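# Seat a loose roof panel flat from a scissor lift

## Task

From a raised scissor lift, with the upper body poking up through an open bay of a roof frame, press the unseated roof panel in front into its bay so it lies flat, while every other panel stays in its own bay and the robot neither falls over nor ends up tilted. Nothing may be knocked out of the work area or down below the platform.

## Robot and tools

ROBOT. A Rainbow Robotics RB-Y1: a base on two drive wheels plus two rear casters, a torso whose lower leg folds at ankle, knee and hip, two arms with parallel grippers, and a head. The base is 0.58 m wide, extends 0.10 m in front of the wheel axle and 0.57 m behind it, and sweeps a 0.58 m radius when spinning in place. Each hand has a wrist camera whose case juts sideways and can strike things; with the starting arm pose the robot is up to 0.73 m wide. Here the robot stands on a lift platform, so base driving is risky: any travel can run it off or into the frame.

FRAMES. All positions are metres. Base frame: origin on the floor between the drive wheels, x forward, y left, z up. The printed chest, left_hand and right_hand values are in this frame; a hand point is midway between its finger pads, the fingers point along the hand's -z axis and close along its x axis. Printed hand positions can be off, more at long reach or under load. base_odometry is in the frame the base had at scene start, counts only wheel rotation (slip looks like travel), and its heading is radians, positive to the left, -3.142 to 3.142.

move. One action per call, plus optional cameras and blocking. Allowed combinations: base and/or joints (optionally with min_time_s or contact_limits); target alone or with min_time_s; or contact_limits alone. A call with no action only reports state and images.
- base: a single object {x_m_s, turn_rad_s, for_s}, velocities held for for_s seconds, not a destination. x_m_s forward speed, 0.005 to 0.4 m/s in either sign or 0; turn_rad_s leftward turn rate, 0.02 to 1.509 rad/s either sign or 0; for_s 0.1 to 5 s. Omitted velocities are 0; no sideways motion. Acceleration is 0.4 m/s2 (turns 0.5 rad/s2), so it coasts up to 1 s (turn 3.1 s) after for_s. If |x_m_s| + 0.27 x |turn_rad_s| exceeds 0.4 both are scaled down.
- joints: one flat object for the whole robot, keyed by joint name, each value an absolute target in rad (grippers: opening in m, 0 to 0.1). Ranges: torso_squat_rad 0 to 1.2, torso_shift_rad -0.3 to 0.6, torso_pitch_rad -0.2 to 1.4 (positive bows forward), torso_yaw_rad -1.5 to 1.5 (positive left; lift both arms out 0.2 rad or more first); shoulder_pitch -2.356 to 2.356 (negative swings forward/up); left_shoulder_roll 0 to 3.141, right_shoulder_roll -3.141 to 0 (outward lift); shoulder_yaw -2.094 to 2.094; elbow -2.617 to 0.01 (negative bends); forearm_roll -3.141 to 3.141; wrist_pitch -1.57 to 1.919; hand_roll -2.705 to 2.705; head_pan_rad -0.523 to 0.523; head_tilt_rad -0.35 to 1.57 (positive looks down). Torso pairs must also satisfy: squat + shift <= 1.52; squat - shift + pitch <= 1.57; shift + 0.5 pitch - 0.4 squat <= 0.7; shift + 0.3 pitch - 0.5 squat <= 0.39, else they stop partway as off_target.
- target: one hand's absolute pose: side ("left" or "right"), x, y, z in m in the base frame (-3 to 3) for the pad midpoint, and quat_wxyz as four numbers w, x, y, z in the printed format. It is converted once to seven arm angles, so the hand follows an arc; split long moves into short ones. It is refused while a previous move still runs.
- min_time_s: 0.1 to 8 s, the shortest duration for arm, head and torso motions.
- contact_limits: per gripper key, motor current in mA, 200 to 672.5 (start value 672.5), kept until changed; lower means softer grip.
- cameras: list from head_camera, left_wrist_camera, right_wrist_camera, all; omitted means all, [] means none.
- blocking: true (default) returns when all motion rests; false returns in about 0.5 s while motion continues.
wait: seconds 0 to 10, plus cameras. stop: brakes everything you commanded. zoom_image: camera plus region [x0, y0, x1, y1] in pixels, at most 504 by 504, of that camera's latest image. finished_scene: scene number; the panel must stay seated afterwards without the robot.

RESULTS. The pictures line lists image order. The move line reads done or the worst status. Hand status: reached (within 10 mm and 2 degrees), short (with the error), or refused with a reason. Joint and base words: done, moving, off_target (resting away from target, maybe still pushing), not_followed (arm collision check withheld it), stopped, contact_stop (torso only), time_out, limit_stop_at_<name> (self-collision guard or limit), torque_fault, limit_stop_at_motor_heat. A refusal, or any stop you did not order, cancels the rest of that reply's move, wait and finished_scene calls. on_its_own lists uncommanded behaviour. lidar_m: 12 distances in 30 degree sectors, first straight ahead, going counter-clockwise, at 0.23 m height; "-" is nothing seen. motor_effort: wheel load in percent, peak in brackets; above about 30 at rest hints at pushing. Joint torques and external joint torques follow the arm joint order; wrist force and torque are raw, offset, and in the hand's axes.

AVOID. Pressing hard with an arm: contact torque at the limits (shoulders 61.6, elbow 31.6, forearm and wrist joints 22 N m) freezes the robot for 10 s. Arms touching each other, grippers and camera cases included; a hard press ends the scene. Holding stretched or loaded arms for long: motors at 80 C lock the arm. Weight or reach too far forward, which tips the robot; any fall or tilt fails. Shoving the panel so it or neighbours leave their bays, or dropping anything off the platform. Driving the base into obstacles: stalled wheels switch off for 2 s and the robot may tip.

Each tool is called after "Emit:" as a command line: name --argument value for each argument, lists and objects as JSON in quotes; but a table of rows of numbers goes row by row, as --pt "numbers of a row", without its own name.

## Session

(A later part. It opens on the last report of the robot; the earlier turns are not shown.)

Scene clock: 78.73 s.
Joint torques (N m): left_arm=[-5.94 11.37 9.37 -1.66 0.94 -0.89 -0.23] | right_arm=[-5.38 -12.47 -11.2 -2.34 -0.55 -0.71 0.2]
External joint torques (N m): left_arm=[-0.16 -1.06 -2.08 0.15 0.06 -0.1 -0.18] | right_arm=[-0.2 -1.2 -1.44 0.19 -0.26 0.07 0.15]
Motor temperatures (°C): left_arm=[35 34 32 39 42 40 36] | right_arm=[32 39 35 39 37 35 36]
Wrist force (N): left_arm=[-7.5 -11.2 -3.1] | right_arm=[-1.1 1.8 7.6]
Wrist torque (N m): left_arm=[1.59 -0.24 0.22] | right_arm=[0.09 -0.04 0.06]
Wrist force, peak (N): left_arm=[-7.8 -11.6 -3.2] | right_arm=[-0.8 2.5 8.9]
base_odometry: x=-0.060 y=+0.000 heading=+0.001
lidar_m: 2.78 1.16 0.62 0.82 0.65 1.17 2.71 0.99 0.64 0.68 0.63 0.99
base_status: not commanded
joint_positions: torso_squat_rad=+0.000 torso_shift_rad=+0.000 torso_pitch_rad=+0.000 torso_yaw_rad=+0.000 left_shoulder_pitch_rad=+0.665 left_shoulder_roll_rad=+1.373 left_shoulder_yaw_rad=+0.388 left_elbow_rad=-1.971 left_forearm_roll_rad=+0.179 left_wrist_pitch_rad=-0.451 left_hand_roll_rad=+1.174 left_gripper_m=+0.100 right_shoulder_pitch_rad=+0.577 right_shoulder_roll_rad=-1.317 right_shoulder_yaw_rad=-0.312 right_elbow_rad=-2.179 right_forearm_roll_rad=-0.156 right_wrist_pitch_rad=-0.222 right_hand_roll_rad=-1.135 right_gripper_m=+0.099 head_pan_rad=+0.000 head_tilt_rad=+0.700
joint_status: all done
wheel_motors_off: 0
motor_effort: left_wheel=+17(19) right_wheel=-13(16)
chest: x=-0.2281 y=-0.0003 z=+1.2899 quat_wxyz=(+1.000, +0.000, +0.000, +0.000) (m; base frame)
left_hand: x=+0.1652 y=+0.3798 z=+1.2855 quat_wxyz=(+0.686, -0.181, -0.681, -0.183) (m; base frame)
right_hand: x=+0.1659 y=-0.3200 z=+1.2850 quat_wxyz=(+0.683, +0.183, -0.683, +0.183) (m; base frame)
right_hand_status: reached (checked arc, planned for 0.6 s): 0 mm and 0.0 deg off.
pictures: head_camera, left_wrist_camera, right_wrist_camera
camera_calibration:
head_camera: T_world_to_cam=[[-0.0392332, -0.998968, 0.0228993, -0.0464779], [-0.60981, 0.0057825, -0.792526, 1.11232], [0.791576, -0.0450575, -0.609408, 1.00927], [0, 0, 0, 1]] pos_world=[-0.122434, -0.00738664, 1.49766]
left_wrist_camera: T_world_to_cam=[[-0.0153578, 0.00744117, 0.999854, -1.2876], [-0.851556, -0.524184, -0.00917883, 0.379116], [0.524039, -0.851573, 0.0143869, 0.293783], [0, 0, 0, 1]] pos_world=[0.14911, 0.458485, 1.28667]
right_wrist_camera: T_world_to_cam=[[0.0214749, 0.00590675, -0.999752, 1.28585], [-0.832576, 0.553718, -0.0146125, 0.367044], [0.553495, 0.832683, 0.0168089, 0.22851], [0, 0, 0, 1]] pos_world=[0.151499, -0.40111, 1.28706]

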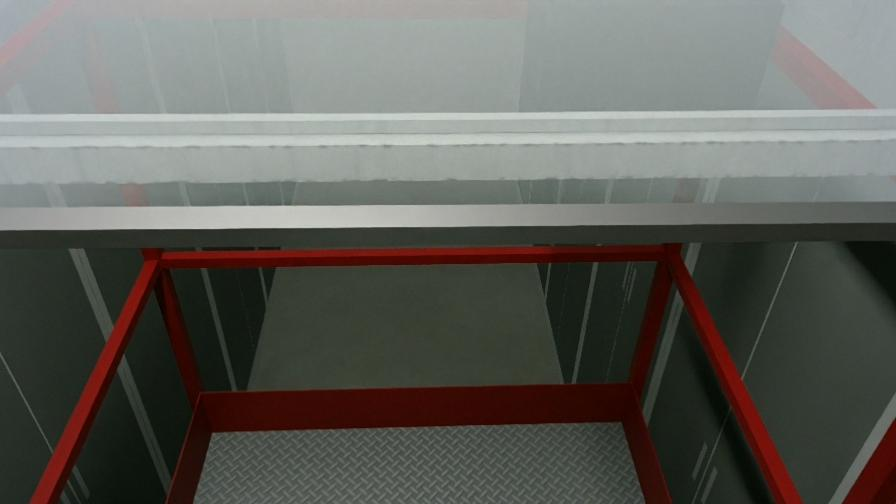

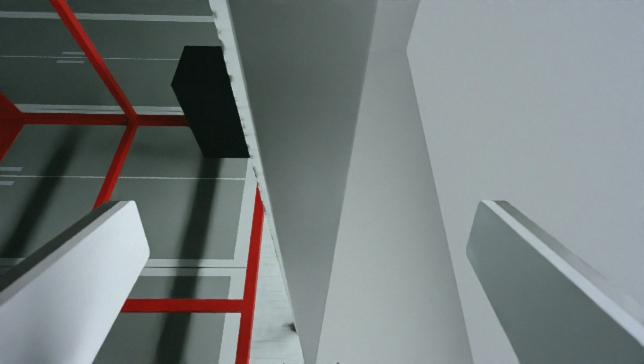

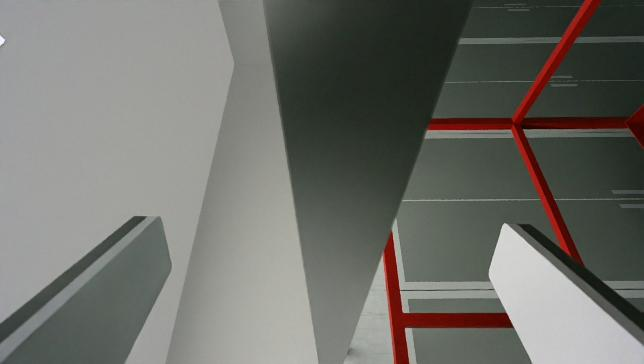

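Emit:
move --target '{"side": "left", "x": 0.125, "y": 0.38, "z": 1.2855, "quat_wxyz": [0.6964, -0.1227, -0.6964, -0.1227]}' --min_time_s 1.0 --cameras '[]'

Emit:
move --target '{"side": "right", "x": 0.125, "y": -0.32, "z": 1.2855, "quat_wxyz": [0.6964, 0.1227, -0.6964, 0.1227]}' --min_time_s 1.0 --cameras '["all"]'

Scene clock: 80.63 s.
Joint torques (N m): left_arm=[-1.18 7.91 10.18 -3.32 -0.07 -1.06 -0.31] | right_arm=[-5.07 -12.58 -11.1 -2.45 -0.5 -0.82 0.23]
External joint torques (N m): left_arm=[1.15 -1.47 -0.19 -0.4 -0.6 -0.17 -0.26] | right_arm=[0.11 -1.31 -1.35 0.07 -0.22 -0.04 0.18]
Motor temperatures (°C): left_arm=[35 34 32 39 42 40 36] | right_arm=[32 39 35 39 37 35 36]
Wrist force (N): left_arm=[-7.5 -11.3 -2.7] | right_arm=[-1.3 1.5 7.0]
Wrist torque (N m): left_arm=[1.61 -0.24 0.21] | right_arm=[0.15 -0.06 0.06]
Wrist force, peak (N): left_arm=[-7.3 -12.1 -3.3] | right_arm=[-0.9 2.5 8.6]
move: done
base_odometry: x=-0.060 y=+0.000 heading=+0.001
lidar_m: 2.78 1.15 0.62 0.81 0.65 1.17 2.71 1.00 0.61 0.68 0.62 1.00
base_status: not commanded
joint_positions: torso_squat_rad=+0.000 torso_shift_rad=+0.000 torso_pitch_rad=+0.000 torso_yaw_rad=+0.000 left_shoulder_pitch_rad=+0.881 left_shoulder_roll_rad=+1.175 left_shoulder_yaw_rad=+0.567 left_elbow_rad=-2.226 left_forearm_roll_rad=+0.163 left_wrist_pitch_rad=-0.255 left_hand_roll_rad=+1.115 left_gripper_m=+0.100 right_shoulder_pitch_rad=+0.577 right_shoulder_roll_rad=-1.317 right_shoulder_yaw_rad=-0.312 right_elbow_rad=-2.179 right_forearm_roll_rad=-0.156 right_wrist_pitch_rad=-0.222 right_hand_roll_rad=-1.135 right_gripper_m=+0.099 head_pan_rad=+0.000 head_tilt_rad=+0.700
joint_status: all done
wheel_motors_off: 0
motor_effort: left_wheel=+17(17) right_wheel=-13(16)
chest: x=-0.2281 y=-0.0003 z=+1.2899 quat_wxyz=(+1.000, +0.000, +0.000, +0.000) (m; base frame)
left_hand: x=+0.1247 y=+0.3803 z=+1.2858 quat_wxyz=(+0.693, -0.127, -0.698, -0.128) (m; base frame)
left_hand_status: reached (checked arc, planned for 1.0 s): 1 mm and 0.8 deg off.
right_hand: x=+0.1659 y=-0.3200 z=+1.2849 quat_wxyz=(+0.683, +0.183, -0.683, +0.183) (m; base frame)
pictures: none
No camera images: "cameras" was empty.

Scene clock: 81.97 s.
Joint torques (N m): left_arm=[-1.08 7.94 9.89 -3.31 0.08 -0.96 -0.29] | right_arm=[-0.45 -8.31 -11.32 -4.1 0.12 -0.9 0.38]
External joint torques (N m): left_arm=[1.25 -1.45 -0.48 -0.39 -0.45 -0.06 -0.24] | right_arm=[1.5 0.45 -2.96 -0.53 0.03 -0.01 0.33]
Motor temperatures (°C): left_arm=[35 34 32 39 42 40 36] | right_arm=[32 39 35 39 37 35 36]
Wrist force (N): left_arm=[-7.5 -11.4 -3.2] | right_arm=[-1.2 1.6 7.0]
Wrist torque (N m): left_arm=[1.61 -0.23 0.21] | right_arm=[0.13 -0.04 0.06]
Wrist force, peak (N): left_arm=[-7.7 -11.8 -3.2] | right_arm=[-1.1 1.9 7.4]
move: done
base_odometry: x=-0.060 y=+0.000 heading=+0.001
lidar_m: 2.77 1.16 0.62 0.82 0.64 1.18 2.71 0.99 0.63 0.68 0.63 0.99
base_status: not commanded
joint_positions: torso_squat_rad=+0.000 torso_shift_rad=+0.000 torso_pitch_rad=+0.000 torso_yaw_rad=+0.000 left_shoulder_pitch_rad=+0.881 left_shoulder_roll_rad=+1.175 left_shoulder_yaw_rad=+0.567 left_elbow_rad=-2.226 left_forearm_roll_rad=+0.163 left_wrist_pitch_rad=-0.255 left_hand_roll_rad=+1.115 left_gripper_m=+0.100 right_shoulder_pitch_rad=+0.783 right_shoulder_roll_rad=-1.124 right_shoulder_yaw_rad=-0.463 right_elbow_rad=-2.435 right_forearm_roll_rad=-0.128 right_wrist_pitch_rad=-0.008 right_hand_roll_rad=-1.069 right_gripper_m=+0.099 head_pan_rad=+0.000 head_tilt_rad=+0.700
joint_status: all done
wheel_motors_off: 0
motor_effort: left_wheel=+17(17) right_wheel=-13(15)
chest: x=-0.2281 y=-0.0003 z=+1.2899 quat_wxyz=(+1.000, +0.000, +0.000, +0.000) (m; base frame)
left_hand: x=+0.1247 y=+0.3803 z=+1.2859 quat_wxyz=(+0.693, -0.127, -0.698, -0.128) (m; base frame)
right_hand: x=+0.1252 y=-0.3203 z=+1.2858 quat_wxyz=(+0.694, +0.127, -0.697, +0.127) (m; base frame)
right_hand_status: reached (checked arc, planned for 1.0 s): 0 mm and 0.7 deg off.
pictures: head_camera, left_wrist_camera, right_wrist_camera
camera_calibration:
head_camera: T_world_to_cam=[[-0.0392332, -0.998968, 0.0228993, -0.0464779], [-0.60981, 0.0057825, -0.792526, 1.11232], [0.791576, -0.0450575, -0.609408, 1.00927], [0, 0, 0, 1]] pos_world=[-0.122434, -0.00738664, 1.49766]
left_wrist_camera: T_world_to_cam=[[-0.0296603, 0.00898688, 0.99952, -1.28696], [-0.75831, -0.651682, -0.0166431, 0.391408], [0.651219, -0.758439, 0.0261439, 0.248953], [0, 0, 0, 1]] pos_world=[0.0965143, 0.455455, 1.28635]
right_wrist_camera: T_world_to_cam=[[0.0269479, 0.00265857, -0.999633, 1.28561], [-0.731839, 0.681242, -0.017917, 0.365802], [0.680944, 0.732054, 0.0203037, 0.19866], [0, 0, 0, 1]] pos_world=[0.0977877, -0.398047, 1.28766]

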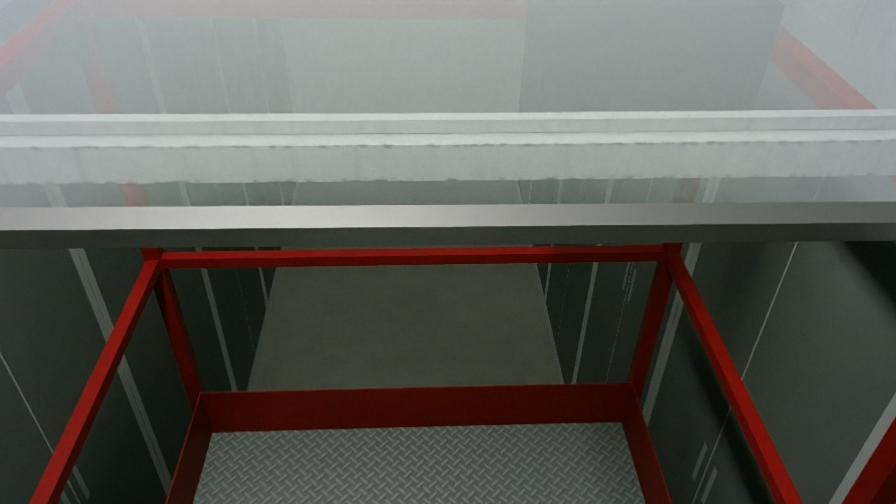

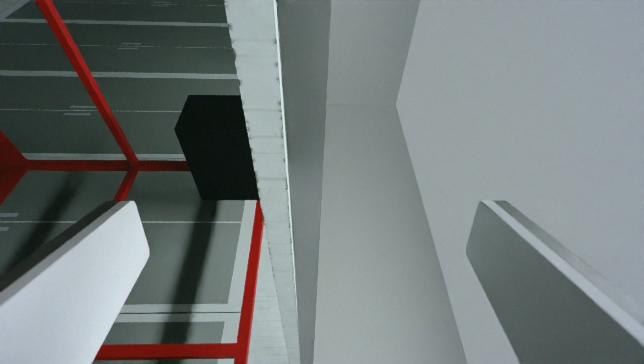

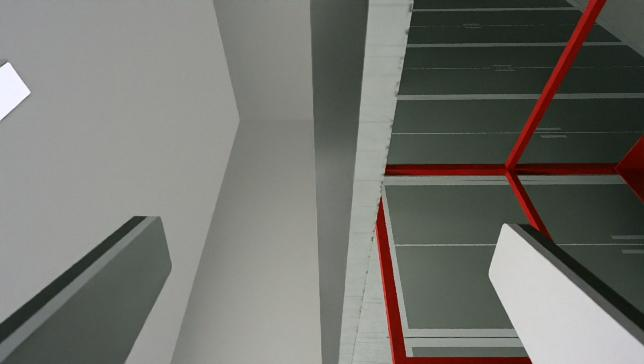

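Now reorient both hands to yaw 0.

Emit:
move --target '{"side": "left", "x": 0.12, "y": 0.38, "z": 1.285, "quat_wxyz": [0.7071, 0, -0.7071, 0]}' --min_time_s 1.0 --cameras '[]'

Emit:
move --target '{"side": "right", "x": 0.12, "y": -0.32, "z": 1.285, "quat_wxyz": [0.7071, 0, -0.7071, 0]}' --min_time_s 1.0 --cameras '["all"]'

Scene clock: 83.47 s.
Joint torques (N m): left_arm=[-2.26 7.68 6.1 -5.25 -0.84 -1.32 -0.31] | right_arm=[-0.62 -8.04 -11.41 -4.07 0.2 -0.91 0.29]
External joint torques (N m): left_arm=[-0.86 -1.19 -2.23 -0.12 -0.3 -0.23 -0.26] | right_arm=[1.33 0.72 -3.05 -0.5 0.12 -0.02 0.24]
Motor temperatures (°C): left_arm=[35 34 32 39 42 40 36] | right_arm=[32 39 35 39 37 35 36]
Wrist force (N): left_arm=[-7.6 -11.5 -3.0] | right_arm=[-1.3 1.7 6.9]
Wrist torque (N m): left_arm=[1.64 -0.24 0.22] | right_arm=[0.12 -0.06 0.05]
Wrist force, peak (N): left_arm=[-7.6 -11.8 -3.0] | right_arm=[-1.5 1.5 7.3]
move: done
base_odometry: x=-0.060 y=+0.000 heading=+0.001
lidar_m: 2.77 1.15 0.63 0.82 0.65 1.18 2.71 0.98 0.63 0.69 0.63 0.99
base_status: not commanded
joint_positions: torso_squat_rad=+0.000 torso_shift_rad=+0.000 torso_pitch_rad=+0.000 torso_yaw_rad=+0.000 left_shoulder_pitch_rad=+0.747 left_shoulder_roll_rad=+0.913 left_shoulder_yaw_rad=+0.486 left_elbow_rad=-2.544 left_forearm_roll_rad=+0.074 left_wrist_pitch_rad=+0.357 left_hand_roll_rad=+1.009 left_gripper_m=+0.100 right_shoulder_pitch_rad=+0.783 right_shoulder_roll_rad=-1.124 right_shoulder_yaw_rad=-0.463 right_elbow_rad=-2.435 right_forearm_roll_rad=-0.128 right_wrist_pitch_rad=-0.008 right_hand_roll_rad=-1.069 right_gripper_m=+0.099 head_pan_rad=+0.000 head_tilt_rad=+0.700
joint_status: all done
wheel_motors_off: 0
motor_effort: left_wheel=+16(17) right_wheel=-12(15)
chest: x=-0.2281 y=-0.0003 z=+1.2899 quat_wxyz=(+1.000, +0.000, +0.000, +0.000) (m; base frame)
left_hand: x=+0.1198 y=+0.3798 z=+1.2855 quat_wxyz=(+0.708, -0.003, -0.707, -0.002) (m; base frame)
left_hand_status: reached (checked arc, planned for 1.0 s): 1 mm and 0.4 deg off.
right_hand: x=+0.1252 y=-0.3203 z=+1.2858 quat_wxyz=(+0.694, +0.127, -0.697, +0.127) (m; base frame)
pictures: none
No camera images: "cameras" was empty.

Scene clock: 84.80 s.
Joint torques (N m): left_arm=[-2 7.34 6.55 -5.23 -0.92 -1.28 -0.29] | right_arm=[-1.82 -7.21 -7.08 -6.63 0.64 -1.14 0.2]
External joint torques (N m): left_arm=[-0.6 -1.53 -1.78 -0.09 -0.38 -0.19 -0.23] | right_arm=[-0.61 0.68 -0.73 -0.58 0 -0.07 0.15]
Motor temperatures (°C): left_arm=[35 34 32 39 42 40 36] | right_arm=[32 39 35 39 37 35 36]
Wrist force (N): left_arm=[-7.6 -11.1 -3.2] | right_arm=[-1.2 1.5 7.5]
Wrist torque (N m): left_arm=[1.58 -0.24 0.20] | right_arm=[0.14 -0.05 0.06]
Wrist force, peak (N): left_arm=[-7.5 -11.7 -3.3] | right_arm=[-1.6 2.0 7.8]
move: short
base_odometry: x=-0.060 y=+0.000 heading=+0.001
lidar_m: 2.77 1.15 0.63 0.82 0.65 1.17 2.71 0.99 0.62 0.69 0.62 0.98
base_status: not commanded
joint_positions: torso_squat_rad=+0.000 torso_shift_rad=+0.000 torso_pitch_rad=+0.000 torso_yaw_rad=+0.000 left_shoulder_pitch_rad=+0.747 left_shoulder_roll_rad=+0.913 left_shoulder_yaw_rad=+0.486 left_elbow_rad=-2.544 left_forearm_roll_rad=+0.074 left_wrist_pitch_rad=+0.357 left_hand_roll_rad=+1.009 left_gripper_m=+0.100 right_shoulder_pitch_rad=+0.640 right_shoulder_roll_rad=-0.806 right_shoulder_yaw_rad=-0.289 right_elbow_rad=-2.617 right_forearm_roll_rad=+0.072 right_wrist_pitch_rad=+0.363 right_hand_roll_rad=-0.948 right_gripper_m=+0.099 head_pan_rad=+0.000 head_tilt_rad=+0.700
joint_status: all done
wheel_motors_off: 0
motor_effort: left_wheel=+18(18) right_wheel=-11(14)
chest: x=-0.2281 y=-0.0003 z=+1.2899 quat_wxyz=(+1.000, +0.000, +0.000, +0.000) (m; base frame)
left_hand: x=+0.1198 y=+0.3798 z=+1.2855 quat_wxyz=(+0.708, -0.003, -0.707, -0.002) (m; base frame)
right_hand: x=+0.1205 y=-0.3206 z=+1.2845 quat_wxyz=(+0.679, +0.032, -0.733, +0.032) (m; base frame)
right_hand_status: short (checked arc, as near as the solve gets, planned for 1.0 s): 1 mm and 6.8 deg off. The place is met; only the turn is off.
pictures: head_camera, left_wrist_camera, right_wrist_camera
camera_calibration:
head_camera: T_world_to_cam=[[-0.0392332, -0.998968, 0.0228993, -0.0464779], [-0.60981, 0.0057825, -0.792526, 1.11232], [0.791576, -0.0450575, -0.609408, 1.00927], [0, 0, 0, 1]] pos_world=[-0.122434, -0.00738664, 1.49766]
left_wrist_camera: T_world_to_cam=[[-0.0236947, 0.00154883, 0.999718, -1.28488], [-0.484034, -0.874991, -0.0101167, 0.430866], [0.874728, -0.484137, 0.0214823, 0.126764], [0, 0, 0, 1]] pos_world=[0.067225, 0.440365, 1.28616]
right_wrist_camera: T_world_to_cam=[[0.0987422, -0.000643782, -0.995113, 1.26897], [-0.52067, 0.85216, -0.0522159, 0.435965], [0.848029, 0.523281, 0.0838089, 0.0334486], [0, 0, 0, 1]] pos_world=[0.0733273, -0.388198, 1.28273]

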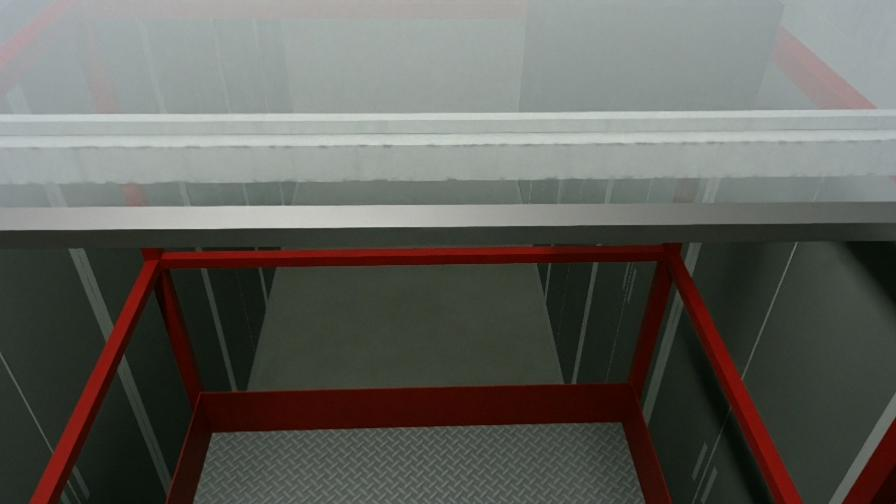

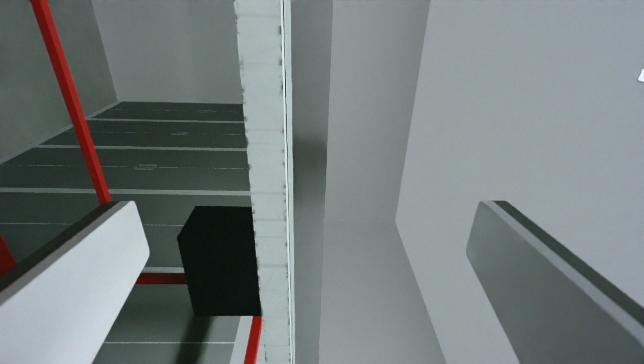

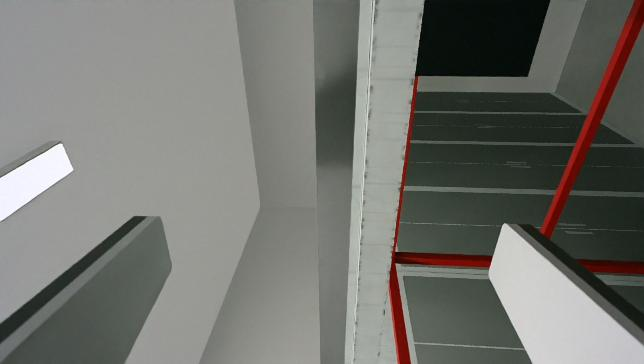

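Emit:
move --target '{"side": "left", "x": 0.18, "y": 0.38, "z": 1.285, "quat_wxyz": [0.7071, 0, -0.7071, 0]}' --min_time_s 1.5 --cameras '["left_wrist_camera", "head_camera"]'

Emit:
move --target '{"side": "right", "x": 0.18, "y": -0.32, "z": 1.285, "quat_wxyz": [0.7071, 0, -0.7071, 0]}' --min_time_s 1.5 --cameras '["all"]'

Scene clock: 87.47 s.
Joint torques (N m): left_arm=[-6.43 10.56 6.78 -4.05 -1.16 -1.04 -0.06] | right_arm=[-1.21 -6.92 -7.59 -6.68 0.65 -1.17 0.13]
External joint torques (N m): left_arm=[-1 -0.64 -2.55 1.06 -0.43 0.01 -0.01] | right_arm=[0.01 0.98 -1.25 -0.63 0.01 -0.1 0.08]
Motor temperatures (°C): left_arm=[35 34 32 39 42 40 36] | right_arm=[32 39 35 39 37 35 36]
Wrist force (N): left_arm=[-7.6 -11.4 -3.3] | right_arm=[-1.2 1.4 7.7]
Wrist torque (N m): left_arm=[1.61 -0.23 0.21] | right_arm=[0.14 -0.05 0.04]
Wrist force, peak (N): left_arm=[-7.9 -11.7 -3.3] | right_arm=[-1.2 1.7 7.8]
move: done
base_odometry: x=-0.060 y=+0.000 heading=+0.001
lidar_m: 2.77 1.15 0.62 0.82 0.64 1.18 2.70 1.00 0.62 0.68 0.63 1.00
base_status: not commanded
joint_positions: torso_squat_rad=+0.000 torso_shift_rad=+0.000 torso_pitch_rad=+0.000 torso_yaw_rad=+0.000 left_shoulder_pitch_rad=+0.444 left_shoulder_roll_rad=+1.007 left_shoulder_yaw_rad=+0.304 left_elbow_rad=-2.389 left_forearm_roll_rad=+0.043 left_wrist_pitch_rad=+0.471 left_hand_roll_rad=+1.026 left_gripper_m=+0.100 right_shoulder_pitch_rad=+0.640 right_shoulder_roll_rad=-0.806 right_shoulder_yaw_rad=-0.289 right_elbow_rad=-2.617 right_forearm_roll_rad=+0.072 right_wrist_pitch_rad=+0.363 right_hand_roll_rad=-0.948 right_gripper_m=+0.099 head_pan_rad=+0.000 head_tilt_rad=+0.700
joint_status: all done
wheel_motors_off: 0
motor_effort: left_wheel=+17(17) right_wheel=-12(16)
chest: x=-0.2281 y=-0.0003 z=+1.2899 quat_wxyz=(+1.000, +0.000, +0.000, +0.000) (m; base frame)
left_hand: x=+0.1799 y=+0.3800 z=+1.2851 quat_wxyz=(+0.707, +0.000, -0.707, +0.000) (m; base frame)
left_hand_status: reached (checked arc, planned for 1.5 s): 0 mm and 0.0 deg off.
right_hand: x=+0.1205 y=-0.3206 z=+1.2845 quat_wxyz=(+0.679, +0.032, -0.733, +0.032) (m; base frame)
pictures: head_camera, left_wrist_camera
camera_calibration:
head_camera: T_world_to_cam=[[-0.0392332, -0.998968, 0.0228993, -0.0464779], [-0.60981, 0.0057825, -0.792526, 1.11232], [0.791576, -0.0450575, -0.609408, 1.00927], [0, 0, 0, 1]] pos_world=[-0.122434, -0.00738664, 1.49766]
left_wrist_camera: T_world_to_cam=[[-0.0254494, -0.000157956, 0.999676, -1.28214], [-0.478481, -0.878012, -0.0123197, 0.463123], [0.877729, -0.478639, 0.0222693, 0.0706872], [0, 0, 0, 1]] pos_world=[0.126921, 0.440258, 1.28586]

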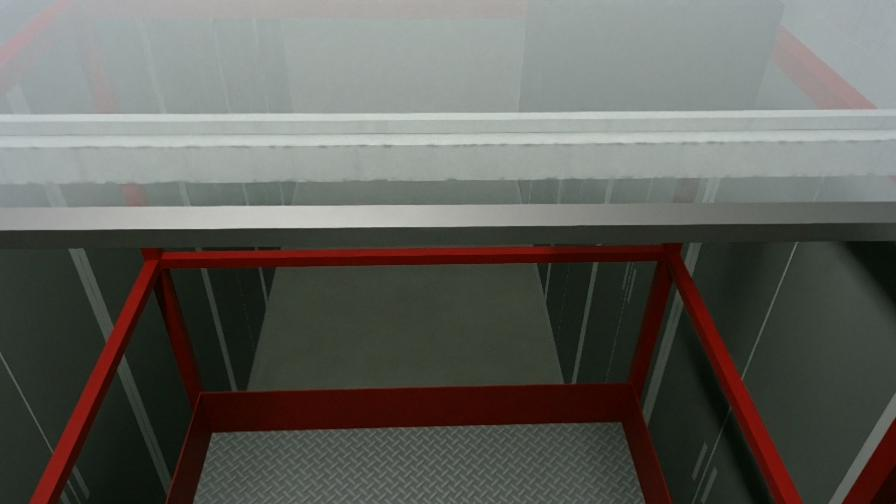

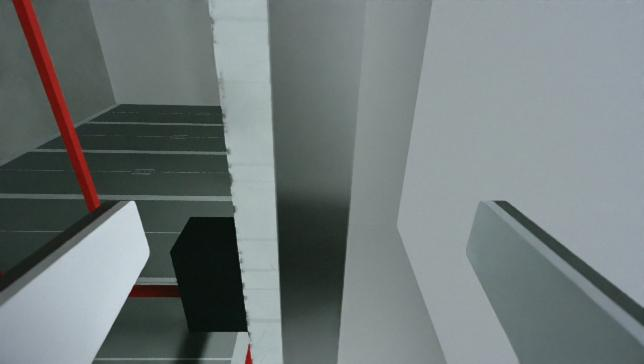

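Scene clock: 89.30 s.
Joint torques (N m): left_arm=[-6.48 10.42 7.04 -4.27 -1.09 -1.07 0.1] | right_arm=[-6.33 -11.27 -7.99 -5.34 0.68 -0.94 0.41]
External joint torques (N m): left_arm=[-1.05 -0.78 -2.29 0.84 -0.36 -0.01 0.16] | right_arm=[-0.81 -1.74 -0.87 0.08 -0.39 0.14 0.36]
Motor temperatures (°C): left_arm=[35 34 32 39 42 40 36] | right_arm=[32 39 35 39 37 35 36]
Wrist force (N): left_arm=[-7.3 -11.5 -3.3] | right_arm=[-1.2 1.6 7.1]
Wrist torque (N m): left_arm=[1.64 -0.20 0.21] | right_arm=[0.13 -0.06 0.04]
Wrist force, peak (N): left_arm=[-7.8 -11.8 -3.0] | right_arm=[-1.2 1.7 7.8]
move: done
base_odometry: x=-0.060 y=+0.000 heading=+0.001
lidar_m: 2.77 1.16 0.61 0.82 0.65 1.17 2.71 0.98 0.63 0.68 0.61 0.99
base_status: not commanded
joint_positions: torso_squat_rad=+0.000 torso_shift_rad=+0.000 torso_pitch_rad=+0.000 torso_yaw_rad=+0.000 left_shoulder_pitch_rad=+0.444 left_shoulder_roll_rad=+1.007 left_shoulder_yaw_rad=+0.304 left_elbow_rad=-2.389 left_forearm_roll_rad=+0.043 left_wrist_pitch_rad=+0.471 left_hand_roll_rad=+1.026 left_gripper_m=+0.100 right_shoulder_pitch_rad=+0.286 right_shoulder_roll_rad=-0.900 right_shoulder_yaw_rad=-0.119 right_elbow_rad=-2.528 right_forearm_roll_rad=+0.049 right_wrist_pitch_rad=+0.715 right_hand_roll_rad=-0.947 right_gripper_m=+0.099 head_pan_rad=+0.000 head_tilt_rad=+0.700
joint_status: all done
wheel_motors_off: 0
motor_effort: left_wheel=+16(17) right_wheel=-10(15)
chest: x=-0.2281 y=-0.0003 z=+1.2899 quat_wxyz=(+1.000, +0.000, +0.000, +0.000) (m; base frame)
left_hand: x=+0.1799 y=+0.3800 z=+1.2851 quat_wxyz=(+0.707, +0.000, -0.707, +0.000) (m; base frame)
right_hand: x=+0.1798 y=-0.3201 z=+1.2849 quat_wxyz=(+0.707, +0.000, -0.707, +0.000) (m; base frame)
right_hand_status: reached (checked arc, planned for 1.5 s): 0 mm and 0.0 deg off.
pictures: head_camera, left_wrist_camera, right_wrist_camera
camera_calibration:
head_camera: T_world_to_cam=[[-0.0392332, -0.998968, 0.0228993, -0.0464779], [-0.60981, 0.0057825, -0.792526, 1.11232], [0.791576, -0.0450575, -0.609408, 1.00927], [0, 0, 0, 1]] pos_world=[-0.122434, -0.00738664, 1.49766]
left_wrist_camera: T_world_to_cam=[[-0.0254503, -0.00015962, 0.999676, -1.28214], [-0.478481, -0.878012, -0.0123216, 0.463125], [0.877729, -0.478639, 0.0222693, 0.0706873], [0, 0, 0, 1]] pos_world=[0.126921, 0.440258, 1.28586]
right_wrist_camera: T_world_to_cam=[[0.0217794, -0.00560258, -0.999747, 1.28172], [-0.444977, 0.895421, -0.0147117, 0.418465], [0.895277, 0.445185, 0.0170087, 0.0351907], [0, 0, 0, 1]] pos_world=[0.126787, -0.383188, 1.28696]

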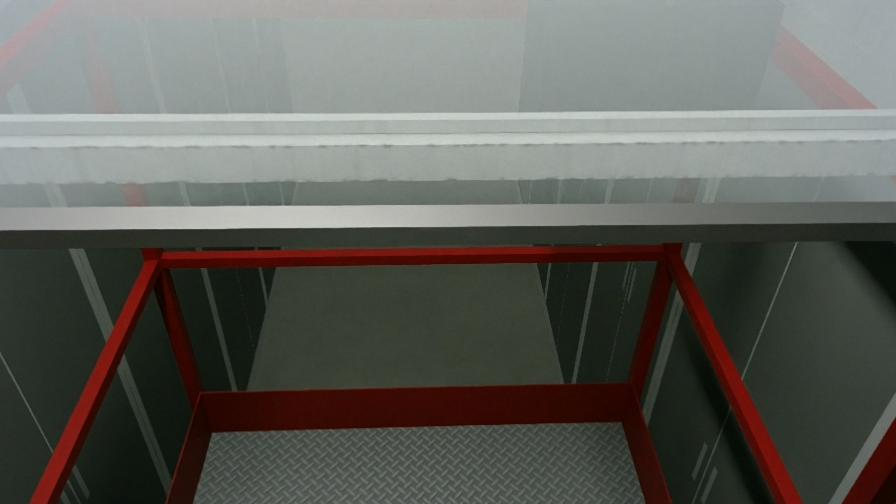

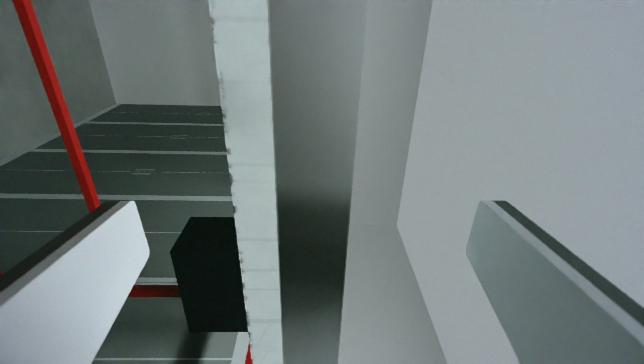

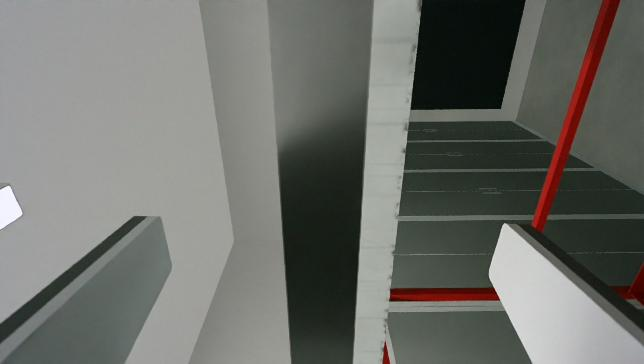

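Emit:
move --target '{"side": "left", "x": 0.182, "y": 0.332, "z": 1.2865, "quat_wxyz": [0.7071, 0, -0.7071, 0]}' --min_time_s 1.0 --cameras '[]'

Emit:
move --target '{"side": "left", "x": 0.182, "y": 0.345, "z": 1.2865, "quat_wxyz": [0.7071, 0, -0.7071, 0]}' --min_time_s 0.5 --cameras '[]'

Emit:
move --target '{"side": "left", "x": 0.182, "y": 0.36, "z": 1.2865, "quat_wxyz": [0.7071, 0, -0.7071, 0]}' --min_time_s 0.5 --cameras '[]'

Emit:
move --target '{"side": "left", "x": 0.182, "y": 0.38, "z": 1.2865, "quat_wxyz": [0.7071, 0, -0.7071, 0]}' --min_time_s 0.5 --cameras '[]'

Emit:
move --target '{"side": "right", "x": 0.182, "y": -0.368, "z": 1.2865, "quat_wxyz": [0.7071, 0, -0.7071, 0]}' --min_time_s 1.0 --cameras '[]'

Emit:
move --target '{"side": "right", "x": 0.182, "y": -0.355, "z": 1.2865, "quat_wxyz": [0.7071, 0, -0.7071, 0]}' --min_time_s 0.5 --cameras '[]'

Emit:
move --target '{"side": "right", "x": 0.182, "y": -0.34, "z": 1.2865, "quat_wxyz": [0.7071, 0, -0.7071, 0]}' --min_time_s 0.5 --cameras '[]'

Emit:
move --target '{"side": "right", "x": 0.182, "y": -0.32, "z": 1.2865, "quat_wxyz": [0.7071, 0, -0.7071, 0]}' --min_time_s 0.5 --cameras '["all"]'

Scene clock: 92.00 s.
Joint torques (N m): left_arm=[-7.09 7.92 6.04 -6.03 -1.25 -1.13 -0.37] | right_arm=[-6.27 -10.91 -7.95 -5.27 0.8 -1.04 0.2]
External joint torques (N m): left_arm=[-0.84 -2.23 -2.27 -0.33 -0.25 -0.02 -0.32] | right_arm=[-0.76 -1.38 -0.84 0.15 -0.27 0.04 0.15]
Motor temperatures (°C): left_arm=[35 34 32 39 42 40 36] | right_arm=[32 39 35 39 37 35 36]
Wrist force (N): left_arm=[-7.5 -11.4 -3.1] | right_arm=[-1.2 1.7 7.0]
Wrist torque (N m): left_arm=[1.64 -0.23 0.22] | right_arm=[0.11 -0.07 0.04]
Wrist force, peak (N): left_arm=[-8.0 -11.8 -3.3] | right_arm=[-1.3 1.7 7.4]
move: done
base_odometry: x=-0.060 y=+0.000 heading=+0.001
lidar_m: 2.78 1.14 0.63 0.82 0.65 1.17 2.70 0.99 0.63 0.68 0.61 0.99
base_status: not commanded
joint_positions: torso_squat_rad=+0.000 torso_shift_rad=+0.000 torso_pitch_rad=+0.000 torso_yaw_rad=+0.000 left_shoulder_pitch_rad=+0.317 left_shoulder_roll_rad=+0.951 left_shoulder_yaw_rad=+0.157 left_elbow_rad=-2.499 left_forearm_roll_rad=-0.037 left_wrist_pitch_rad=+0.665 left_hand_roll_rad=+0.998 left_gripper_m=+0.100 right_shoulder_pitch_rad=+0.286 right_shoulder_roll_rad=-0.900 right_shoulder_yaw_rad=-0.119 right_elbow_rad=-2.528 right_forearm_roll_rad=+0.049 right_wrist_pitch_rad=+0.715 right_hand_roll_rad=-0.947 right_gripper_m=+0.099 head_pan_rad=+0.000 head_tilt_rad=+0.700
joint_status: all done
wheel_motors_off: 0
motor_effort: left_wheel=+16(17) right_wheel=-13(15)
chest: x=-0.2281 y=-0.0003 z=+1.2899 quat_wxyz=(+1.000, +0.000, +0.000, +0.000) (m; base frame)
left_hand: x=+0.1817 y=+0.3318 z=+1.2868 quat_wxyz=(+0.707, -0.001, -0.707, -0.002) (m; base frame)
left_hand_status: reached (checked arc, planned for 1.0 s): 0 mm and 0.2 deg off.
right_hand: x=+0.1798 y=-0.3201 z=+1.2849 quat_wxyz=(+0.707, +0.000, -0.707, +0.000) (m; base frame)
pictures: none
No camera images: "cameras" was empty.

Scene clock: 92.83 s.
Joint torques (N m): left_arm=[-4.87 10.31 8.56 -4.64 -0.79 -1.25 -0.04] | right_arm=[-6.31 -11.14 -7.48 -5.51 0.87 -1.1 0.09]
External joint torques (N m): left_arm=[1.2 -0.14 0 0.92 0.16 -0.15 0.02] | right_arm=[-0.8 -1.61 -0.37 -0.09 -0.2 -0.02 0.04]
Motor temperatures (°C): left_arm=[35 34 32 39 42 40 36] | right_arm=[32 39 35 39 37 35 36]
Wrist force (N): left_arm=[-8.0 -11.3 -3.0] | right_arm=[-1.2 1.8 7.1]
Wrist torque (N m): left_arm=[1.63 -0.29 0.21] | right_arm=[0.11 -0.05 0.05]
Wrist force, peak (N): left_arm=[-7.7 -11.7 -3.4] | right_arm=[-1.3 1.8 7.4]
move: done
base_odometry: x=-0.060 y=+0.000 heading=+0.001
lidar_m: 2.76 1.15 0.63 0.83 0.65 1.18 2.71 0.99 0.62 0.69 0.63 0.98
base_status: not commanded
joint_positions: torso_squat_rad=+0.000 torso_shift_rad=+0.000 torso_pitch_rad=+0.000 torso_yaw_rad=+0.000 left_shoulder_pitch_rad=+0.347 left_shoulder_roll_rad=+0.965 left_shoulder_yaw_rad=+0.196 left_elbow_rad=-2.473 left_forearm_roll_rad=-0.018 left_wrist_pitch_rad=+0.623 left_hand_roll_rad=+1.007 left_gripper_m=+0.100 right_shoulder_pitch_rad=+0.286 right_shoulder_roll_rad=-0.900 right_shoulder_yaw_rad=-0.119 right_elbow_rad=-2.528 right_forearm_roll_rad=+0.049 right_wrist_pitch_rad=+0.715 right_hand_roll_rad=-0.947 right_gripper_m=+0.099 head_pan_rad=+0.000 head_tilt_rad=+0.700
joint_status: all done
wheel_motors_off: 0
motor_effort: left_wheel=+17(17) right_wheel=-12(14)
chest: x=-0.2281 y=-0.0003 z=+1.2899 quat_wxyz=(+1.000, +0.000, +0.000, +0.000) (m; base frame)
left_hand: x=+0.1819 y=+0.3446 z=+1.2869 quat_wxyz=(+0.707, +0.001, -0.707, +0.001) (m; base frame)
left_hand_status: reached (checked arc, planned for 0.5 s): 1 mm and 0.1 deg off.
right_hand: x=+0.1798 y=-0.3201 z=+1.2849 quat_wxyz=(+0.707, +0.000, -0.707, +0.000) (m; base frame)
pictures: none
No camera images: "cameras" was empty.

Scene clock: 93.67 s.
Joint torques (N m): left_arm=[-4.77 10.3 8.58 -4.37 -0.61 -1.26 -0.07] | right_arm=[-5.82 -11.02 -7.42 -5.59 0.74 -1.11 0.23]
External joint torques (N m): left_arm=[1.08 -0.52 -0.32 0.98 0.26 -0.18 -0.02] | right_arm=[-0.31 -1.49 -0.31 -0.17 -0.33 -0.03 0.18]
Motor temperatures (°C): left_arm=[35 34 32 39 42 40 36] | right_arm=[32 39 35 39 37 35 36]
Wrist force (N): left_arm=[-7.5 -11.5 -3.0] | right_arm=[-1.0 1.5 7.1]
Wrist torque (N m): left_arm=[1.65 -0.23 0.22] | right_arm=[0.15 -0.03 0.05]
Wrist force, peak (N): left_arm=[-7.9 -11.8 -3.2] | right_arm=[-1.2 1.5 7.3]
move: done
base_odometry: x=-0.060 y=+0.000 heading=+0.001
lidar_m: 2.77 1.15 0.62 0.82 0.65 1.19 2.69 0.97 0.63 0.68 0.62 0.98
base_status: not commanded
joint_positions: torso_squat_rad=+0.000 torso_shift_rad=+0.000 torso_pitch_rad=+0.000 torso_yaw_rad=+0.000 left_shoulder_pitch_rad=+0.384 left_shoulder_roll_rad=+0.985 left_shoulder_yaw_rad=+0.243 left_elbow_rad=-2.440 left_forearm_roll_rad=+0.008 left_wrist_pitch_rad=+0.565 left_hand_roll_rad=+1.017 left_gripper_m=+0.100 right_shoulder_pitch_rad=+0.286 right_shoulder_roll_rad=-0.900 right_shoulder_yaw_rad=-0.119 right_elbow_rad=-2.528 right_forearm_roll_rad=+0.049 right_wrist_pitch_rad=+0.715 right_hand_roll_rad=-0.947 right_gripper_m=+0.099 head_pan_rad=+0.000 head_tilt_rad=+0.700
joint_status: all done
wheel_motors_off: 0
motor_effort: left_wheel=+16(17) right_wheel=-12(15)
chest: x=-0.2281 y=-0.0003 z=+1.2899 quat_wxyz=(+1.000, +0.000, +0.000, +0.000) (m; base frame)
left_hand: x=+0.1819 y=+0.3596 z=+1.2871 quat_wxyz=(+0.707, +0.001, -0.708, +0.001) (m; base frame)
left_hand_status: reached (checked arc, planned for 0.5 s): 1 mm and 0.2 deg off.
right_hand: x=+0.1798 y=-0.3201 z=+1.2849 quat_wxyz=(+0.707, +0.000, -0.707, +0.000) (m; base frame)
pictures: none
No camera images: "cameras" was empty.

Scene clock: 94.50 s.
Joint torques (N m): left_arm=[-4.49 11.12 9.29 -4.33 -0.5 -1.15 -0.04] | right_arm=[-6.13 -11.24 -8.01 -5.59 0.82 -1.14 0.25]
External joint torques (N m): left_arm=[1.1 -0.13 -0.04 0.75 0.27 -0.1 0.02] | right_arm=[-0.62 -1.71 -0.9 -0.16 -0.25 -0.06 0.2]
Motor temperatures (°C): left_arm=[35 34 32 39 42 40 36] | right_arm=[32 39 35 39 37 35 36]
Wrist force (N): left_arm=[-7.3 -11.4 -3.4] | right_arm=[-1.1 1.7 7.0]
Wrist torque (N m): left_arm=[1.62 -0.21 0.23] | right_arm=[0.14 -0.03 0.05]
Wrist force, peak (N): left_arm=[-8.0 -11.5 -3.0] | right_arm=[-1.2 1.6 7.3]
move: done
base_odometry: x=-0.060 y=+0.000 heading=+0.001
lidar_m: 2.79 1.14 0.63 0.82 0.64 1.17 2.71 0.98 0.62 0.68 0.63 0.99
base_status: not commanded
joint_positions: torso_squat_rad=+0.000 torso_shift_rad=+0.000 torso_pitch_rad=+0.000 torso_yaw_rad=+0.000 left_shoulder_pitch_rad=+0.430 left_shoulder_roll_rad=+1.009 left_shoulder_yaw_rad=+0.299 left_elbow_rad=-2.391 left_forearm_roll_rad=+0.040 left_wrist_pitch_rad=+0.489 left_hand_roll_rad=+1.029 left_gripper_m=+0.100 right_shoulder_pitch_rad=+0.286 right_shoulder_roll_rad=-0.900 right_shoulder_yaw_rad=-0.119 right_elbow_rad=-2.528 right_forearm_roll_rad=+0.049 right_wrist_pitch_rad=+0.715 right_hand_roll_rad=-0.947 right_gripper_m=+0.099 head_pan_rad=+0.000 head_tilt_rad=+0.700
joint_status: all done
wheel_motors_off: 0
motor_effort: left_wheel=+17(17) right_wheel=-12(15)
chest: x=-0.2281 y=-0.0003 z=+1.2899 quat_wxyz=(+1.000, +0.000, +0.000, +0.000) (m; base frame)
left_hand: x=+0.1818 y=+0.3794 z=+1.2875 quat_wxyz=(+0.706, +0.002, -0.708, +0.002) (m; base frame)
left_hand_status: reached (checked arc, planned for 0.5 s): 1 mm and 0.3 deg off.
right_hand: x=+0.1798 y=-0.3201 z=+1.2849 quat_wxyz=(+0.707, +0.000, -0.707, +0.000) (m; base frame)
pictures: none
No camera images: "cameras" was empty.

Scene clock: 95.83 s.
Joint torques (N m): left_arm=[-4.56 10.89 9.28 -4.13 -0.53 -1.19 -0.13] | right_arm=[-3.39 -12.1 -11.67 -4.74 0.59 -1.18 0]
External joint torques (N m): left_arm=[1.03 -0.36 -0.05 0.94 0.23 -0.13 -0.07] | right_arm=[1.51 -1.36 -3.49 0.02 -0.29 -0.17 -0.05]
Motor temperatures (°C): left_arm=[35 34 32 39 42 40 36] | right_arm=[32 39 35 39 37 35 36]
Wrist force (N): left_arm=[-7.6 -11.6 -3.5] | right_arm=[-1.3 1.4 7.1]
Wrist torque (N m): left_arm=[1.64 -0.23 0.20] | right_arm=[0.17 -0.06 0.05]
Wrist force, peak (N): left_arm=[-7.5 -11.8 -3.1] | right_arm=[-1.4 1.6 7.2]
move: done
base_odometry: x=-0.060 y=+0.000 heading=+0.001
lidar_m: 2.77 1.15 0.62 0.82 0.63 1.17 2.70 1.00 0.62 0.68 0.62 0.99
base_status: not commanded
joint_positions: torso_squat_rad=+0.000 torso_shift_rad=+0.000 torso_pitch_rad=+0.000 torso_yaw_rad=+0.000 left_shoulder_pitch_rad=+0.430 left_shoulder_roll_rad=+1.009 left_shoulder_yaw_rad=+0.299 left_elbow_rad=-2.391 left_forearm_roll_rad=+0.040 left_wrist_pitch_rad=+0.489 left_hand_roll_rad=+1.029 left_gripper_m=+0.100 right_shoulder_pitch_rad=+0.399 right_shoulder_roll_rad=-0.982 right_shoulder_yaw_rad=-0.271 right_elbow_rad=-2.421 right_forearm_roll_rad=-0.046 right_wrist_pitch_rad=+0.534 right_hand_roll_rad=-0.990 right_gripper_m=+0.099 head_pan_rad=+0.000 head_tilt_rad=+0.700
joint_status: all done
wheel_motors_off: 0
motor_effort: left_wheel=+17(18) right_wheel=-11(15)
chest: x=-0.2281 y=-0.0003 z=+1.2899 quat_wxyz=(+1.000, +0.000, +0.000, +0.000) (m; base frame)
left_hand: x=+0.1818 y=+0.3794 z=+1.2875 quat_wxyz=(+0.706, +0.002, -0.708, +0.002) (m; base frame)
right_hand: x=+0.1818 y=-0.3680 z=+1.2866 quat_wxyz=(+0.707, -0.001, -0.707, -0.001) (m; base frame)
right_hand_status: reached (checked arc, planned for 1.0 s): 0 mm and 0.2 deg off.
pictures: none
No camera images: "cameras" was empty.

Scene clock: 96.67 s.
Joint torques (N m): left_arm=[-4.47 10.95 9.04 -4.3 -0.56 -1.21 -0.11] | right_arm=[-5.91 -9.34 -8.69 -5.52 1.11 -0.88 0.24]
External joint torques (N m): left_arm=[1.12 -0.3 -0.29 0.78 0.2 -0.16 -0.05] | right_arm=[-0.86 1.15 -0.75 -0.64 0.18 0.15 0.19]
Motor temperatures (°C): left_arm=[35 34 32 39 42 40 36] | right_arm=[32 39 35 39 37 35 36]
Wrist force (N): left_arm=[-7.7 -11.3 -3.2] | right_arm=[-1.2 1.6 7.0]
Wrist torque (N m): left_arm=[1.61 -0.23 0.22] | right_arm=[0.14 -0.04 0.04]
Wrist force, peak (N): left_arm=[-7.9 -11.7 -3.2] | right_arm=[-1.4 1.6 7.3]
move: done
base_odometry: x=-0.060 y=+0.000 heading=+0.001
lidar_m: 2.77 1.14 0.62 0.82 0.65 1.17 2.71 0.99 0.62 0.68 0.62 1.00
base_status: not commanded
joint_positions: torso_squat_rad=+0.000 torso_shift_rad=+0.000 torso_pitch_rad=+0.000 torso_yaw_rad=+0.000 left_shoulder_pitch_rad=+0.430 left_shoulder_roll_rad=+1.009 left_shoulder_yaw_rad=+0.299 left_elbow_rad=-2.391 left_forearm_roll_rad=+0.040 left_wrist_pitch_rad=+0.489 left_hand_roll_rad=+1.029 left_gripper_m=+0.100 right_shoulder_pitch_rad=+0.373 right_shoulder_roll_rad=-0.968 right_shoulder_yaw_rad=-0.237 right_elbow_rad=-2.450 right_forearm_roll_rad=-0.027 right_wrist_pitch_rad=+0.576 right_hand_roll_rad=-0.983 right_gripper_m=+0.099 head_pan_rad=+0.000 head_tilt_rad=+0.700
joint_status: all done
wheel_motors_off: 0
motor_effort: left_wheel=+17(17) right_wheel=-13(15)
chest: x=-0.2281 y=-0.0003 z=+1.2899 quat_wxyz=(+1.000, +0.000, +0.000, +0.000) (m; base frame)
left_hand: x=+0.1818 y=+0.3794 z=+1.2875 quat_wxyz=(+0.706, +0.002, -0.708, +0.002) (m; base frame)
right_hand: x=+0.1816 y=-0.3553 z=+1.2868 quat_wxyz=(+0.707, +0.001, -0.707, +0.001) (m; base frame)
right_hand_status: reached (checked arc, planned for 0.5 s): 1 mm and 0.1 deg off.
pictures: none
No camera images: "cameras" was empty.

Scene clock: 97.50 s.
Joint torques (N m): left_arm=[-4.43 10.74 8.71 -4.29 -0.56 -1.15 -0.06] | right_arm=[-5.91 -9.07 -8.22 -5.71 1.18 -0.86 0.41]
External joint torques (N m): left_arm=[1.15 -0.51 -0.62 0.79 0.2 -0.1 -0.01] | right_arm=[-0.64 1.08 -0.58 -0.65 0.18 0.17 0.36]
Motor temperatures (°C): left_arm=[35 35 32 39 42 40 36] | right_arm=[32 39 35 39 37 35 36]
Wrist force (N): left_arm=[-7.4 -11.4 -2.8] | right_arm=[-1.2 1.6 7.1]
Wrist torque (N m): left_arm=[1.62 -0.22 0.21] | right_arm=[0.13 -0.05 0.04]
Wrist force, peak (N): left_arm=[-7.9 -11.5 -3.2] | right_arm=[-1.0 1.5 7.3]
move: done
base_odometry: x=-0.060 y=+0.000 heading=+0.001
lidar_m: 2.78 1.15 0.62 0.82 0.65 1.19 2.71 0.98 0.64 0.68 0.61 1.00
base_status: not commanded
joint_positions: torso_squat_rad=+0.000 torso_shift_rad=+0.000 torso_pitch_rad=+0.000 torso_yaw_rad=+0.000 left_shoulder_pitch_rad=+0.430 left_shoulder_roll_rad=+1.009 left_shoulder_yaw_rad=+0.299 left_elbow_rad=-2.391 left_forearm_roll_rad=+0.040 left_wrist_pitch_rad=+0.489 left_hand_roll_rad=+1.029 left_gripper_m=+0.100 right_shoulder_pitch_rad=+0.336 right_shoulder_roll_rad=-0.947 right_shoulder_yaw_rad=-0.191 right_elbow_rad=-2.484 right_forearm_roll_rad=+0.001 right_wrist_pitch_rad=+0.633 right_hand_roll_rad=-0.974 right_gripper_m=+0.099 head_pan_rad=+0.000 head_tilt_rad=+0.700
joint_status: all done
wheel_motors_off: 0
motor_effort: left_wheel=+16(17) right_wheel=-13(15)
chest: x=-0.2281 y=-0.0003 z=+1.2899 quat_wxyz=(+1.000, +0.000, +0.000, +0.000) (m; base frame)
left_hand: x=+0.1818 y=+0.3794 z=+1.2875 quat_wxyz=(+0.706, +0.002, -0.708, +0.002) (m; base frame)
right_hand: x=+0.1814 y=-0.3403 z=+1.2870 quat_wxyz=(+0.707, +0.002, -0.707, +0.001) (m; base frame)
right_hand_status: reached (checked arc, planned for 0.5 s): 1 mm and 0.2 deg off.
pictures: none
No camera images: "cameras" was empty.

Scene clock: 98.33 s.
Joint torques (N m): left_arm=[-4.37 10.66 8.92 -4.28 -0.4 -1.09 -0.1] | right_arm=[-6.44 -8.72 -7.78 -5.77 1.23 -0.99 0.27]
External joint torques (N m): left_arm=[1.22 -0.6 -0.41 0.79 0.36 -0.04 -0.04] | right_arm=[-0.77 0.91 -0.59 -0.43 0.14 0.07 0.22]
Motor temperatures (°C): left_arm=[35 35 32 39 42 40 36] | right_arm=[32 39 35 39 37 35 36]
Wrist force (N): left_arm=[-7.7 -11.2 -2.8] | right_arm=[-1.0 1.6 6.9]
Wrist torque (N m): left_arm=[1.59 -0.24 0.22] | right_arm=[0.14 -0.02 0.05]
Wrist force, peak (N): left_arm=[-7.5 -11.7 -3.0] | right_arm=[-1.5 1.6 7.3]
move: done
base_odometry: x=-0.060 y=+0.000 heading=+0.001
lidar_m: 2.78 1.15 0.62 0.83 0.64 1.17 2.72 0.97 0.63 0.68 0.63 0.99
base_status: not commanded
joint_positions: torso_squat_rad=+0.000 torso_shift_rad=+0.000 torso_pitch_rad=+0.000 torso_yaw_rad=+0.000 left_shoulder_pitch_rad=+0.430 left_shoulder_roll_rad=+1.009 left_shoulder_yaw_rad=+0.299 left_elbow_rad=-2.391 left_forearm_roll_rad=+0.040 left_wrist_pitch_rad=+0.489 left_hand_roll_rad=+1.029 left_gripper_m=+0.100 right_shoulder_pitch_rad=+0.274 right_shoulder_roll_rad=-0.911 right_shoulder_yaw_rad=-0.115 right_elbow_rad=-2.524 right_forearm_roll_rad=+0.049 right_wrist_pitch_rad=+0.722 right_hand_roll_rad=-0.956 right_gripper_m=+0.099 head_pan_rad=+0.000 head_tilt_rad=+0.700
joint_status: all done
wheel_motors_off: 0
motor_effort: left_wheel=+17(17) right_wheel=-11(15)
chest: x=-0.2281 y=-0.0003 z=+1.2899 quat_wxyz=(+1.000, +0.000, +0.000, +0.000) (m; base frame)
left_hand: x=+0.1817 y=+0.3795 z=+1.2875 quat_wxyz=(+0.706, +0.002, -0.708, +0.002) (m; base frame)
right_hand: x=+0.1820 y=-0.3201 z=+1.2864 quat_wxyz=(+0.707, +0.000, -0.707, +0.000) (m; base frame)
right_hand_status: reached (checked arc, planned for 0.5 s): 0 mm and 0.0 deg off.
pictures: head_camera, left_wrist_camera, right_wrist_camera
camera_calibration:
head_camera: T_world_to_cam=[[-0.0392332, -0.998968, 0.0228993, -0.0464779], [-0.60981, 0.0057825, -0.792526, 1.11232], [0.791576, -0.0450575, -0.609408, 1.00927], [0, 0, 0, 1]] pos_world=[-0.122434, -0.00738664, 1.49766]
left_wrist_camera: T_world_to_cam=[[-0.0272771, -0.000132263, 0.999628, -1.28411], [-0.473249, -0.880832, -0.0130302, 0.464641], [0.880506, -0.473428, 0.023964, 0.0641058], [0, 0, 0, 1]] pos_world=[0.128418, 0.43945, 1.28815]
right_wrist_camera: T_world_to_cam=[[0.0215073, -0.00596935, -0.999751, 1.28308], [-0.44458, 0.895615, -0.0149117, 0.419703], [0.895481, 0.44479, 0.0166084, 0.0336236], [0, 0, 0, 1]] pos_world=[0.128887, -0.383189, 1.28846]

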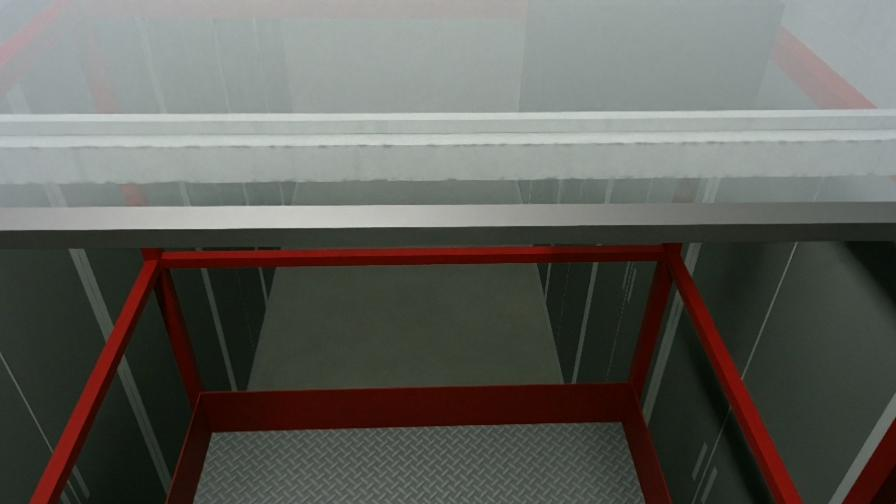

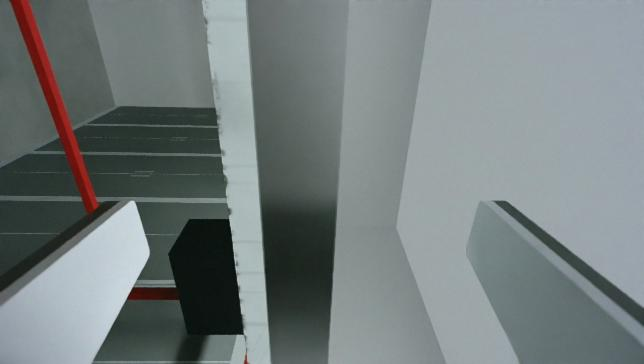

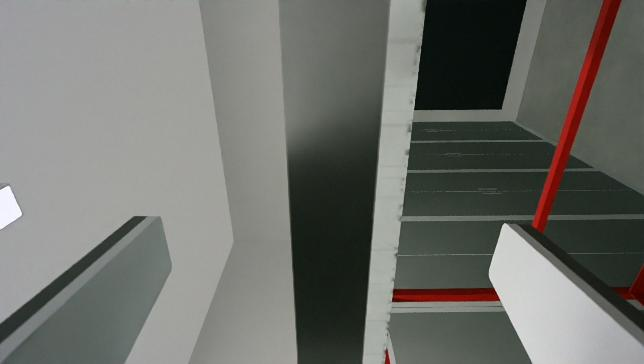

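Emit:
move --joints '{"left_gripper_m": 0.03, "right_gripper_m": 0.03}' --contact_limits '{"left_gripper_m": 450, "right_gripper_m": 450}' --cameras '["left_wrist_camera", "right_wrist_camera"]'

Scene clock: 100.00 s.
Joint torques (N m): left_arm=[-4.27 10.81 8.86 -4.26 -0.45 -1.13 -0.01] | right_arm=[-6.27 -8.99 -8.18 -5.88 1.09 -1.07 0.15]
External joint torques (N m): left_arm=[1.32 -0.44 -0.47 0.82 0.31 -0.08 0.05] | right_arm=[-0.6 0.63 -0.99 -0.54 0.01 -0.01 0.1]
Motor temperatures (°C): left_arm=[35 35 32 39 42 40 36] | right_arm=[32 39 35 39 37 35 36]
Wrist force (N): left_arm=[-7.7 -11.2 -3.2] | right_arm=[-1.1 1.7 7.1]
Wrist torque (N m): left_arm=[1.59 -0.25 0.21] | right_arm=[0.12 -0.04 0.05]
Wrist force, peak (N): left_arm=[-7.7 -11.8 -3.1] | right_arm=[-1.3 1.7 7.3]
move: done
base_odometry: x=-0.060 y=+0.000 heading=+0.001
lidar_m: 2.78 1.16 0.61 0.82 0.65 1.18 2.71 1.00 0.62 0.68 0.61 0.98
base_status: not commanded
joint_positions: torso_squat_rad=+0.000 torso_shift_rad=+0.000 torso_pitch_rad=+0.000 torso_yaw_rad=+0.000 left_shoulder_pitch_rad=+0.430 left_shoulder_roll_rad=+1.009 left_shoulder_yaw_rad=+0.299 left_elbow_rad=-2.391 left_forearm_roll_rad=+0.040 left_wrist_pitch_rad=+0.489 left_hand_roll_rad=+1.029 left_gripper_m=+0.030 right_shoulder_pitch_rad=+0.274 right_shoulder_roll_rad=-0.911 right_shoulder_yaw_rad=-0.115 right_elbow_rad=-2.524 right_forearm_roll_rad=+0.049 right_wrist_pitch_rad=+0.722 right_hand_roll_rad=-0.956 right_gripper_m=+0.030 head_pan_rad=+0.000 head_tilt_rad=+0.700
joint_status: all done
wheel_motors_off: 0
motor_effort: left_wheel=+17(17) right_wheel=-12(15)
contact_limits: left_gripper_m 450 mA; right_gripper_m 450 mA
chest: x=-0.2281 y=-0.0003 z=+1.2899 quat_wxyz=(+1.000, +0.000, +0.000, +0.000) (m; base frame)
left_hand: x=+0.1817 y=+0.3795 z=+1.2875 quat_wxyz=(+0.706, +0.002, -0.708, +0.002) (m; base frame)
right_hand: x=+0.1820 y=-0.3201 z=+1.2864 quat_wxyz=(+0.707, +0.000, -0.707, +0.000) (m; base frame)
pictures: left_wrist_camera, right_wrist_camera
camera_calibration:
left_wrist_camera: T_world_to_cam=[[-0.0272771, -0.000132263, 0.999628, -1.28411], [-0.473249, -0.880832, -0.0130302, 0.464641], [0.880506, -0.473428, 0.023964, 0.0641058], [0, 0, 0, 1]] pos_world=[0.128418, 0.43945, 1.28815]
right_wrist_camera: T_world_to_cam=[[0.0215073, -0.00596935, -0.999751, 1.28308], [-0.44458, 0.895615, -0.0149117, 0.419703], [0.895481, 0.44479, 0.0166084, 0.0336236], [0, 0, 0, 1]] pos_world=[0.128887, -0.383189, 1.28846]

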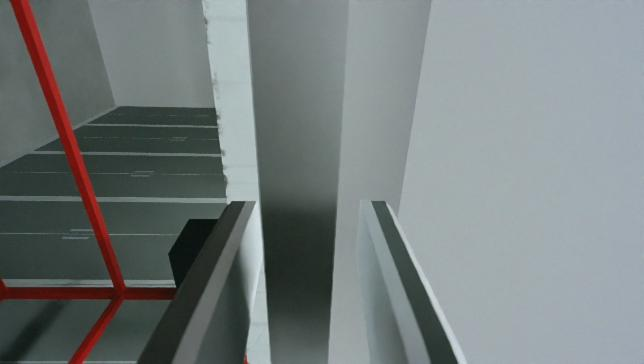

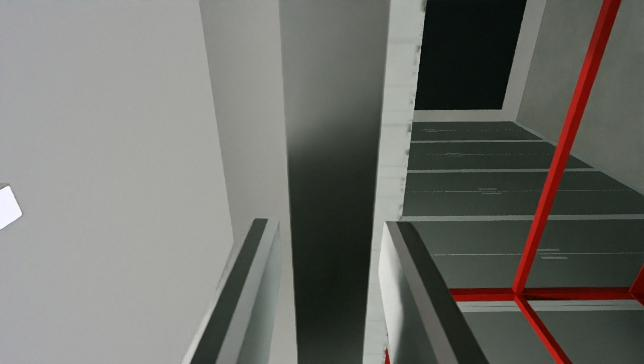

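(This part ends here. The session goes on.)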